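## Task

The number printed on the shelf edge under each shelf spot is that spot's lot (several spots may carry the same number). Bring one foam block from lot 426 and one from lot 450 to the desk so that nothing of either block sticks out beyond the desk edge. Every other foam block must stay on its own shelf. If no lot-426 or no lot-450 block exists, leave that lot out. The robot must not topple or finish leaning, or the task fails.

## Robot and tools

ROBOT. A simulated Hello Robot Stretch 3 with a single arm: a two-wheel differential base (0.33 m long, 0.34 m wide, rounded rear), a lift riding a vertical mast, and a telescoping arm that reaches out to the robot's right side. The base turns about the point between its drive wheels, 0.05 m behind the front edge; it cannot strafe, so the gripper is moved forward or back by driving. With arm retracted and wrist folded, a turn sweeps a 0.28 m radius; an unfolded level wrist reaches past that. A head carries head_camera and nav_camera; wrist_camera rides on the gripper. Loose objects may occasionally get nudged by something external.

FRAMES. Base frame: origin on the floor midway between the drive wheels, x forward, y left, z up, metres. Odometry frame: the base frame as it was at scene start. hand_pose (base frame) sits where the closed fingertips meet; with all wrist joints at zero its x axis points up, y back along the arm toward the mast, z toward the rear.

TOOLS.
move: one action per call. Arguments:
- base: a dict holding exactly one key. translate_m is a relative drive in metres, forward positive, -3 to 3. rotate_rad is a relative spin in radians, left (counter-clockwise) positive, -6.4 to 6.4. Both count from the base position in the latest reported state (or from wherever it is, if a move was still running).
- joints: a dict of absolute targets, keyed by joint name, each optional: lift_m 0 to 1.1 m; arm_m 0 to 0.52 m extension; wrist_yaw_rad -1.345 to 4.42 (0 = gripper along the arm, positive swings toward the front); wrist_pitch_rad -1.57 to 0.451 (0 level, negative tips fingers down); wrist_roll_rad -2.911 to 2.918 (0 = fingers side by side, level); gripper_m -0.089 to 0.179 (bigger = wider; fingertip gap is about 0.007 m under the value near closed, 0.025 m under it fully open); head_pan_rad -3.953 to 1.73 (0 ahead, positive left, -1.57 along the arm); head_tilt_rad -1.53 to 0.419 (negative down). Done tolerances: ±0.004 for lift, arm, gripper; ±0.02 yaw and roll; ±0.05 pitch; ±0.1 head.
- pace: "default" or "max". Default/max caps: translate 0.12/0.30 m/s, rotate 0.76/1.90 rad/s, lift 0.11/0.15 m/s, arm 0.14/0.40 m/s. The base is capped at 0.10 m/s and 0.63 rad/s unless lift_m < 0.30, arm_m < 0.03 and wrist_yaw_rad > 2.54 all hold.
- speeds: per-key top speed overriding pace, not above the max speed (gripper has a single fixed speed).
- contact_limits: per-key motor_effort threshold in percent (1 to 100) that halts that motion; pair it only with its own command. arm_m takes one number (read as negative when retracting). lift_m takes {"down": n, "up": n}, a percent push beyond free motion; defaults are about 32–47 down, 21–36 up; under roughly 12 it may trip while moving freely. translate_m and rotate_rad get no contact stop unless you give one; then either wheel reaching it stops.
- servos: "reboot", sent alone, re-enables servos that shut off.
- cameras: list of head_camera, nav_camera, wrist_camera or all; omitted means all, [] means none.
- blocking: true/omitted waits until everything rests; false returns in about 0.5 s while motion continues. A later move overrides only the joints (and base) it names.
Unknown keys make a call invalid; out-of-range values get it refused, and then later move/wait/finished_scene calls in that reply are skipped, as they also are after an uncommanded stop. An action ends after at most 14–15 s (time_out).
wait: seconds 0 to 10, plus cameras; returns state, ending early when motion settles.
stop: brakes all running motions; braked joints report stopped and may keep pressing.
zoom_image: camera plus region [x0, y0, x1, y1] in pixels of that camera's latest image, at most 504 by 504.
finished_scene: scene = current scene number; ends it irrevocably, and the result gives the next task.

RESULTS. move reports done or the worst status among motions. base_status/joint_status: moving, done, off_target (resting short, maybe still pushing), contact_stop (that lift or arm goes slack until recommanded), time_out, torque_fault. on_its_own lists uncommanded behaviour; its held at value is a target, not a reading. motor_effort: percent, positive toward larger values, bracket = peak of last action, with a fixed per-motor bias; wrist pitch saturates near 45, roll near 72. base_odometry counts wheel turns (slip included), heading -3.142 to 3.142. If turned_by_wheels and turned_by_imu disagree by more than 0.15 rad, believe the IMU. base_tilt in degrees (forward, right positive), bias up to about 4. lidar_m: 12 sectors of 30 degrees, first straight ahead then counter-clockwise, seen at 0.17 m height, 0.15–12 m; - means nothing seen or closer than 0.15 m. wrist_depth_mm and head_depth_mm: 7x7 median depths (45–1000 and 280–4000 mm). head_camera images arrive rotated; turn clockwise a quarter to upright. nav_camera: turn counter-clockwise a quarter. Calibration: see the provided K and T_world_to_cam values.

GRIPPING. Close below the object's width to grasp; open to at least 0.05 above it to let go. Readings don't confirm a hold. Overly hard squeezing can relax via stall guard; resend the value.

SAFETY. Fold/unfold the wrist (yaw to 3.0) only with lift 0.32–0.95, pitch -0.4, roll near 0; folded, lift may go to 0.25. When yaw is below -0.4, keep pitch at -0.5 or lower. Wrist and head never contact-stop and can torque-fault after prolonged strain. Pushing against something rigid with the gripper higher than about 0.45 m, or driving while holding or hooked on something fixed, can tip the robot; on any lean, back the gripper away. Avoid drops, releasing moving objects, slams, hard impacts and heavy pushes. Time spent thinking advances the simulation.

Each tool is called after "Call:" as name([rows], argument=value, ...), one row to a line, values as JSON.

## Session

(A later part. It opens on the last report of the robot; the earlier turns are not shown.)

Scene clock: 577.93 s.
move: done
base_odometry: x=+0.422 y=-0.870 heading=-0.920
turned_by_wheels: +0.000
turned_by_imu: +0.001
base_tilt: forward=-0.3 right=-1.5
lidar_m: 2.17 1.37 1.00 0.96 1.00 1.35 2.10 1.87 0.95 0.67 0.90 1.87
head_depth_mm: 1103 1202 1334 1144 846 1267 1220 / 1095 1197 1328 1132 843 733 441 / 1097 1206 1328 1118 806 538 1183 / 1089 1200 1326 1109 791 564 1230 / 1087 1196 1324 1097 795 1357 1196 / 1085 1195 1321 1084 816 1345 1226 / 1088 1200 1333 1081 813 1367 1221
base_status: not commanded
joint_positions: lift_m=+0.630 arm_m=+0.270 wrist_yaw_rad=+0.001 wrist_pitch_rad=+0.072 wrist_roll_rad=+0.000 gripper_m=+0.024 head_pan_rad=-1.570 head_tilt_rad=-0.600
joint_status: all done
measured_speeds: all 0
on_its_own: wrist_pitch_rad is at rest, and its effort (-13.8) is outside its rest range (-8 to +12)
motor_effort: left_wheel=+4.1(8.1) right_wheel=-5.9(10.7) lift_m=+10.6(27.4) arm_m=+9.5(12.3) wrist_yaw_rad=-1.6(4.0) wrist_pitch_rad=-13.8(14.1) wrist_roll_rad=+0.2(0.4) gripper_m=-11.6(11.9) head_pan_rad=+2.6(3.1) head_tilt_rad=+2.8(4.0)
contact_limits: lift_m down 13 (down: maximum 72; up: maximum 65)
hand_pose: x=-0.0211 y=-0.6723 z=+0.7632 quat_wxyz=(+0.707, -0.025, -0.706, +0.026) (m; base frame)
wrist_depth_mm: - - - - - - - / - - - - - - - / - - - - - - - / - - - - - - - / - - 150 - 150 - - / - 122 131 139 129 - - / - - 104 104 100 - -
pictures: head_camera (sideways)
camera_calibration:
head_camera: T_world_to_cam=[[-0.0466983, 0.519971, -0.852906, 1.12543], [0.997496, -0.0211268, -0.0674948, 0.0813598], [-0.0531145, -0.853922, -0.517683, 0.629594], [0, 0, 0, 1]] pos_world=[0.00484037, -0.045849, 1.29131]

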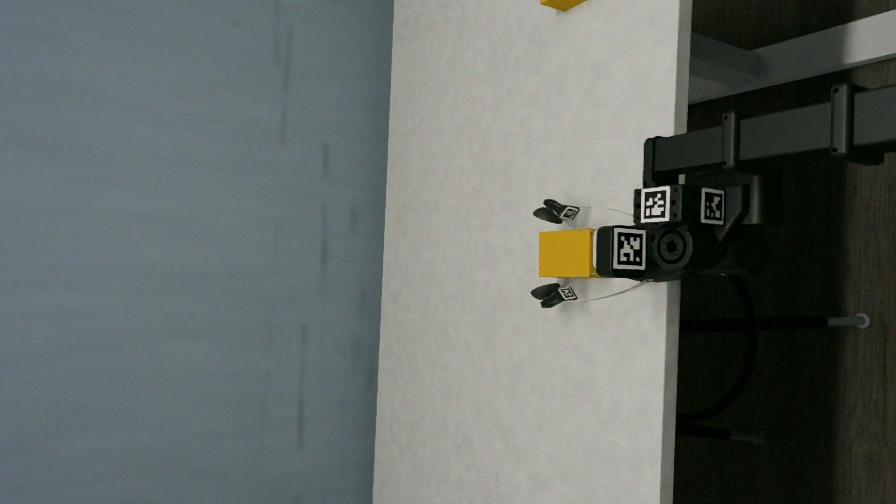

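Call:
move(joints={"lift_m":0.649}, cameras=[])

Call:
move(joints={"gripper_m":0.179}, cameras=[])

Call:
move(joints={"lift_m":0.66}, cameras=[])

Call:
move(joints={"arm_m":0,"head_pan_rad":-1.75}, pace="max", cameras=["head_camera"])

Scene clock: 585.57 s.
move: done
base_odometry: x=+0.422 y=-0.870 heading=-0.920
turned_by_wheels: +0.000
turned_by_imu: +0.000
base_tilt: forward=-0.3 right=-1.1
lidar_m: 2.17 1.37 1.00 0.96 0.99 1.35 2.11 1.87 0.95 0.66 0.90 1.86
head_depth_mm: 1091 1202 1338 1134 842 1273 1223 / 1087 1195 1333 1123 833 707 407 / 1089 1188 1324 1115 801 530 1202 / 1090 1190 1324 1101 790 550 1218 / 1086 1190 1328 1089 797 1352 1194 / 1089 1189 1325 1082 812 1342 1219 / 1086 1192 1320 1066 805 1362 1209
base_status: not commanded
joint_positions: lift_m=+0.649 arm_m=+0.270 wrist_yaw_rad=-0.001 wrist_pitch_rad=+0.008 wrist_roll_rad=+0.000 gripper_m=+0.024 head_pan_rad=-1.570 head_tilt_rad=-0.600
joint_status: all done
measured_speeds: all 0
motor_effort: left_wheel=+3.1(4.6) right_wheel=-4.6(6.9) lift_m=+27.0(27.4) arm_m=+4.9(6.1) wrist_yaw_rad=+0.9(2.2) wrist_pitch_rad=-2.0(13.8) wrist_roll_rad=+0.0(0.3) gripper_m=-11.2(12.0) head_pan_rad=+2.3(3.3) head_tilt_rad=+2.8(3.7)
hand_pose: x=-0.0217 y=-0.6714 z=+0.7658 quat_wxyz=(+0.708, -0.003, -0.707, +0.002) (m; base frame)
wrist_depth_mm: - - - - - - - / - - - - - - - / - - - - - - - / - - - - - - - / - - 151 - 151 - - / - - 132 140 130 - - / - - 105 105 101 - -
pictures: none
No camera images: "cameras" was empty.

Scene clock: 587.67 s.
move: done
base_odometry: x=+0.422 y=-0.870 heading=-0.920
turned_by_wheels: +0.000
turned_by_imu: +0.000
base_tilt: forward=-0.2 right=-1.2
lidar_m: 2.17 1.38 1.00 0.96 1.00 1.36 2.11 1.87 0.94 0.66 0.90 1.86
head_depth_mm: 1088 1204 1338 1130 843 1274 1218 / 1088 1194 1329 1123 836 706 407 / 1086 1196 1326 1109 800 530 1211 / 1086 1193 1326 1101 784 550 1226 / 1087 1192 1330 1089 792 1354 1197 / 1081 1184 1319 1079 811 1340 1215 / 1080 1193 1310 1064 804 1367 1211
base_status: not commanded
joint_positions: lift_m=+0.649 arm_m=+0.270 wrist_yaw_rad=-0.001 wrist_pitch_rad=-0.014 wrist_roll_rad=+0.000 gripper_m=+0.179 head_pan_rad=-1.570 head_tilt_rad=-0.600
joint_status: all done
measured_speeds: all 0
motor_effort: left_wheel=+3.3(3.5) right_wheel=-4.8(5.3) lift_m=+26.9(27.8) arm_m=+2.3(4.9) wrist_yaw_rad=+1.4(1.6) wrist_pitch_rad=+2.1(2.3) wrist_roll_rad=-0.3(0.3) gripper_m=+0.1(83.4) head_pan_rad=+3.3(3.4) head_tilt_rad=+3.5(3.7)
hand_pose: x=-0.0217 y=-0.6708 z=+0.7600 quat_wxyz=(+0.708, +0.005, -0.707, -0.006) (m; base frame)
wrist_depth_mm: - - - - - - - / - - - - - - - / - - - - - - - / - - - - - - - / - 142 - 156 - - - / - 126 - 120 120 - - / - - 93 92 98 - 105
pictures: none
No camera images: "cameras" was empty.

Scene clock: 588.43 s.
move: done
base_odometry: x=+0.422 y=-0.870 heading=-0.920
turned_by_wheels: +0.000
turned_by_imu: +0.000
base_tilt: forward=-0.3 right=-1.2
lidar_m: 2.17 1.38 1.00 0.96 0.99 1.36 2.11 1.87 0.95 0.66 0.90 1.86
head_depth_mm: 1089 1200 1326 1133 840 1271 1219 / 1085 1197 1326 1125 835 707 401 / 1085 1193 1331 1112 799 523 1208 / 1085 1186 1321 1100 790 549 1228 / 1085 1198 1326 1090 790 1345 1193 / 1082 1195 1324 1076 809 1326 1217 / 1084 1195 1317 1067 809 1375 1211
base_status: not commanded
joint_positions: lift_m=+0.660 arm_m=+0.270 wrist_yaw_rad=-0.001 wrist_pitch_rad=-0.015 wrist_roll_rad=+0.000 gripper_m=+0.179 head_pan_rad=-1.570 head_tilt_rad=-0.600
joint_status: all done
measured_speeds: all 0
motor_effort: left_wheel=+2.8(3.6) right_wheel=-4.7(5.3) lift_m=+29.6(31.5) arm_m=+0.8(2.2) wrist_yaw_rad=+1.4(1.8) wrist_pitch_rad=+2.3(2.3) wrist_roll_rad=+0.2(0.4) gripper_m=+0.7(1.0) head_pan_rad=+2.8(3.5) head_tilt_rad=+3.3(3.6)
hand_pose: x=-0.0217 y=-0.6708 z=+0.7708 quat_wxyz=(+0.708, +0.005, -0.707, -0.006) (m; base frame)
wrist_depth_mm: - - - - - - - / - - - - - - - / - - - - - - - / - - - - - - - / - 142 - - - - - / - 125 - 150 141 - - / - - 110 110 110 - 105
pictures: none
No camera images: "cameras" was empty.

Scene clock: 590.37 s.
move: done
base_odometry: x=+0.422 y=-0.870 heading=-0.920
turned_by_wheels: +0.000
turned_by_imu: +0.000
base_tilt: forward=-0.3 right=-1.1
lidar_m: 2.16 1.37 1.00 0.96 1.00 1.36 2.11 1.86 0.95 0.66 0.90 1.86
head_depth_mm: 1169 1298 1459 1189 835 1454 1252 / 1156 1273 1402 1119 831 1403 1212 / 1125 1242 1369 1109 829 1379 1237 / 1108 1212 1356 1099 824 1354 1230 / 1086 1194 1320 1086 781 1351 1224 / 1069 1170 1293 1080 813 1008 1190 / 1051 1149 1264 1070 804 1066 1182
base_status: not commanded
joint_positions: lift_m=+0.660 arm_m=+0.001 wrist_yaw_rad=-0.001 wrist_pitch_rad=-0.016 wrist_roll_rad=+0.000 gripper_m=+0.179 head_pan_rad=-1.750 head_tilt_rad=-0.600
joint_status: all done
measured_speeds: all 0
motor_effort: left_wheel=+2.8(3.6) right_wheel=-5.1(5.2) lift_m=+24.4(29.4) arm_m=-12.6(14.1) wrist_yaw_rad=+1.6(1.7) wrist_pitch_rad=+2.5(2.6) wrist_roll_rad=+0.1(0.3) gripper_m=+0.4(1.0) head_pan_rad=-3.5(3.9) head_tilt_rad=+3.0(3.6)
hand_pose: x=-0.0217 y=-0.4014 z=+0.7705 quat_wxyz=(+0.708, +0.006, -0.707, -0.006) (m; base frame)
wrist_depth_mm: - - - - - - - / - - - - - - - / - - - - - - - / - - - - - - - / - 142 - - - - - / - 141 - - - - - / - - - - - - 105
pictures: head_camera (sideways)
camera_calibration:
head_camera: T_world_to_cam=[[0.0469913, 0.51994, -0.852909, 1.12488], [0.977662, -0.199058, -0.0674825, 0.0814446], [-0.204865, -0.830686, -0.517679, 0.630495], [0, 0, 0, 1]] pos_world=[-0.00331841, -0.0449141, 1.29131]

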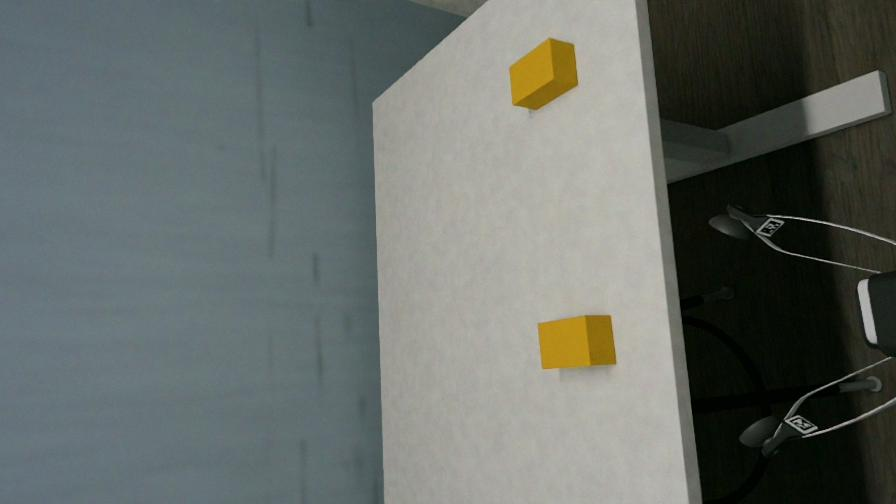

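Call:
finished_scene(scene=3)

The scene is finished: the task was done.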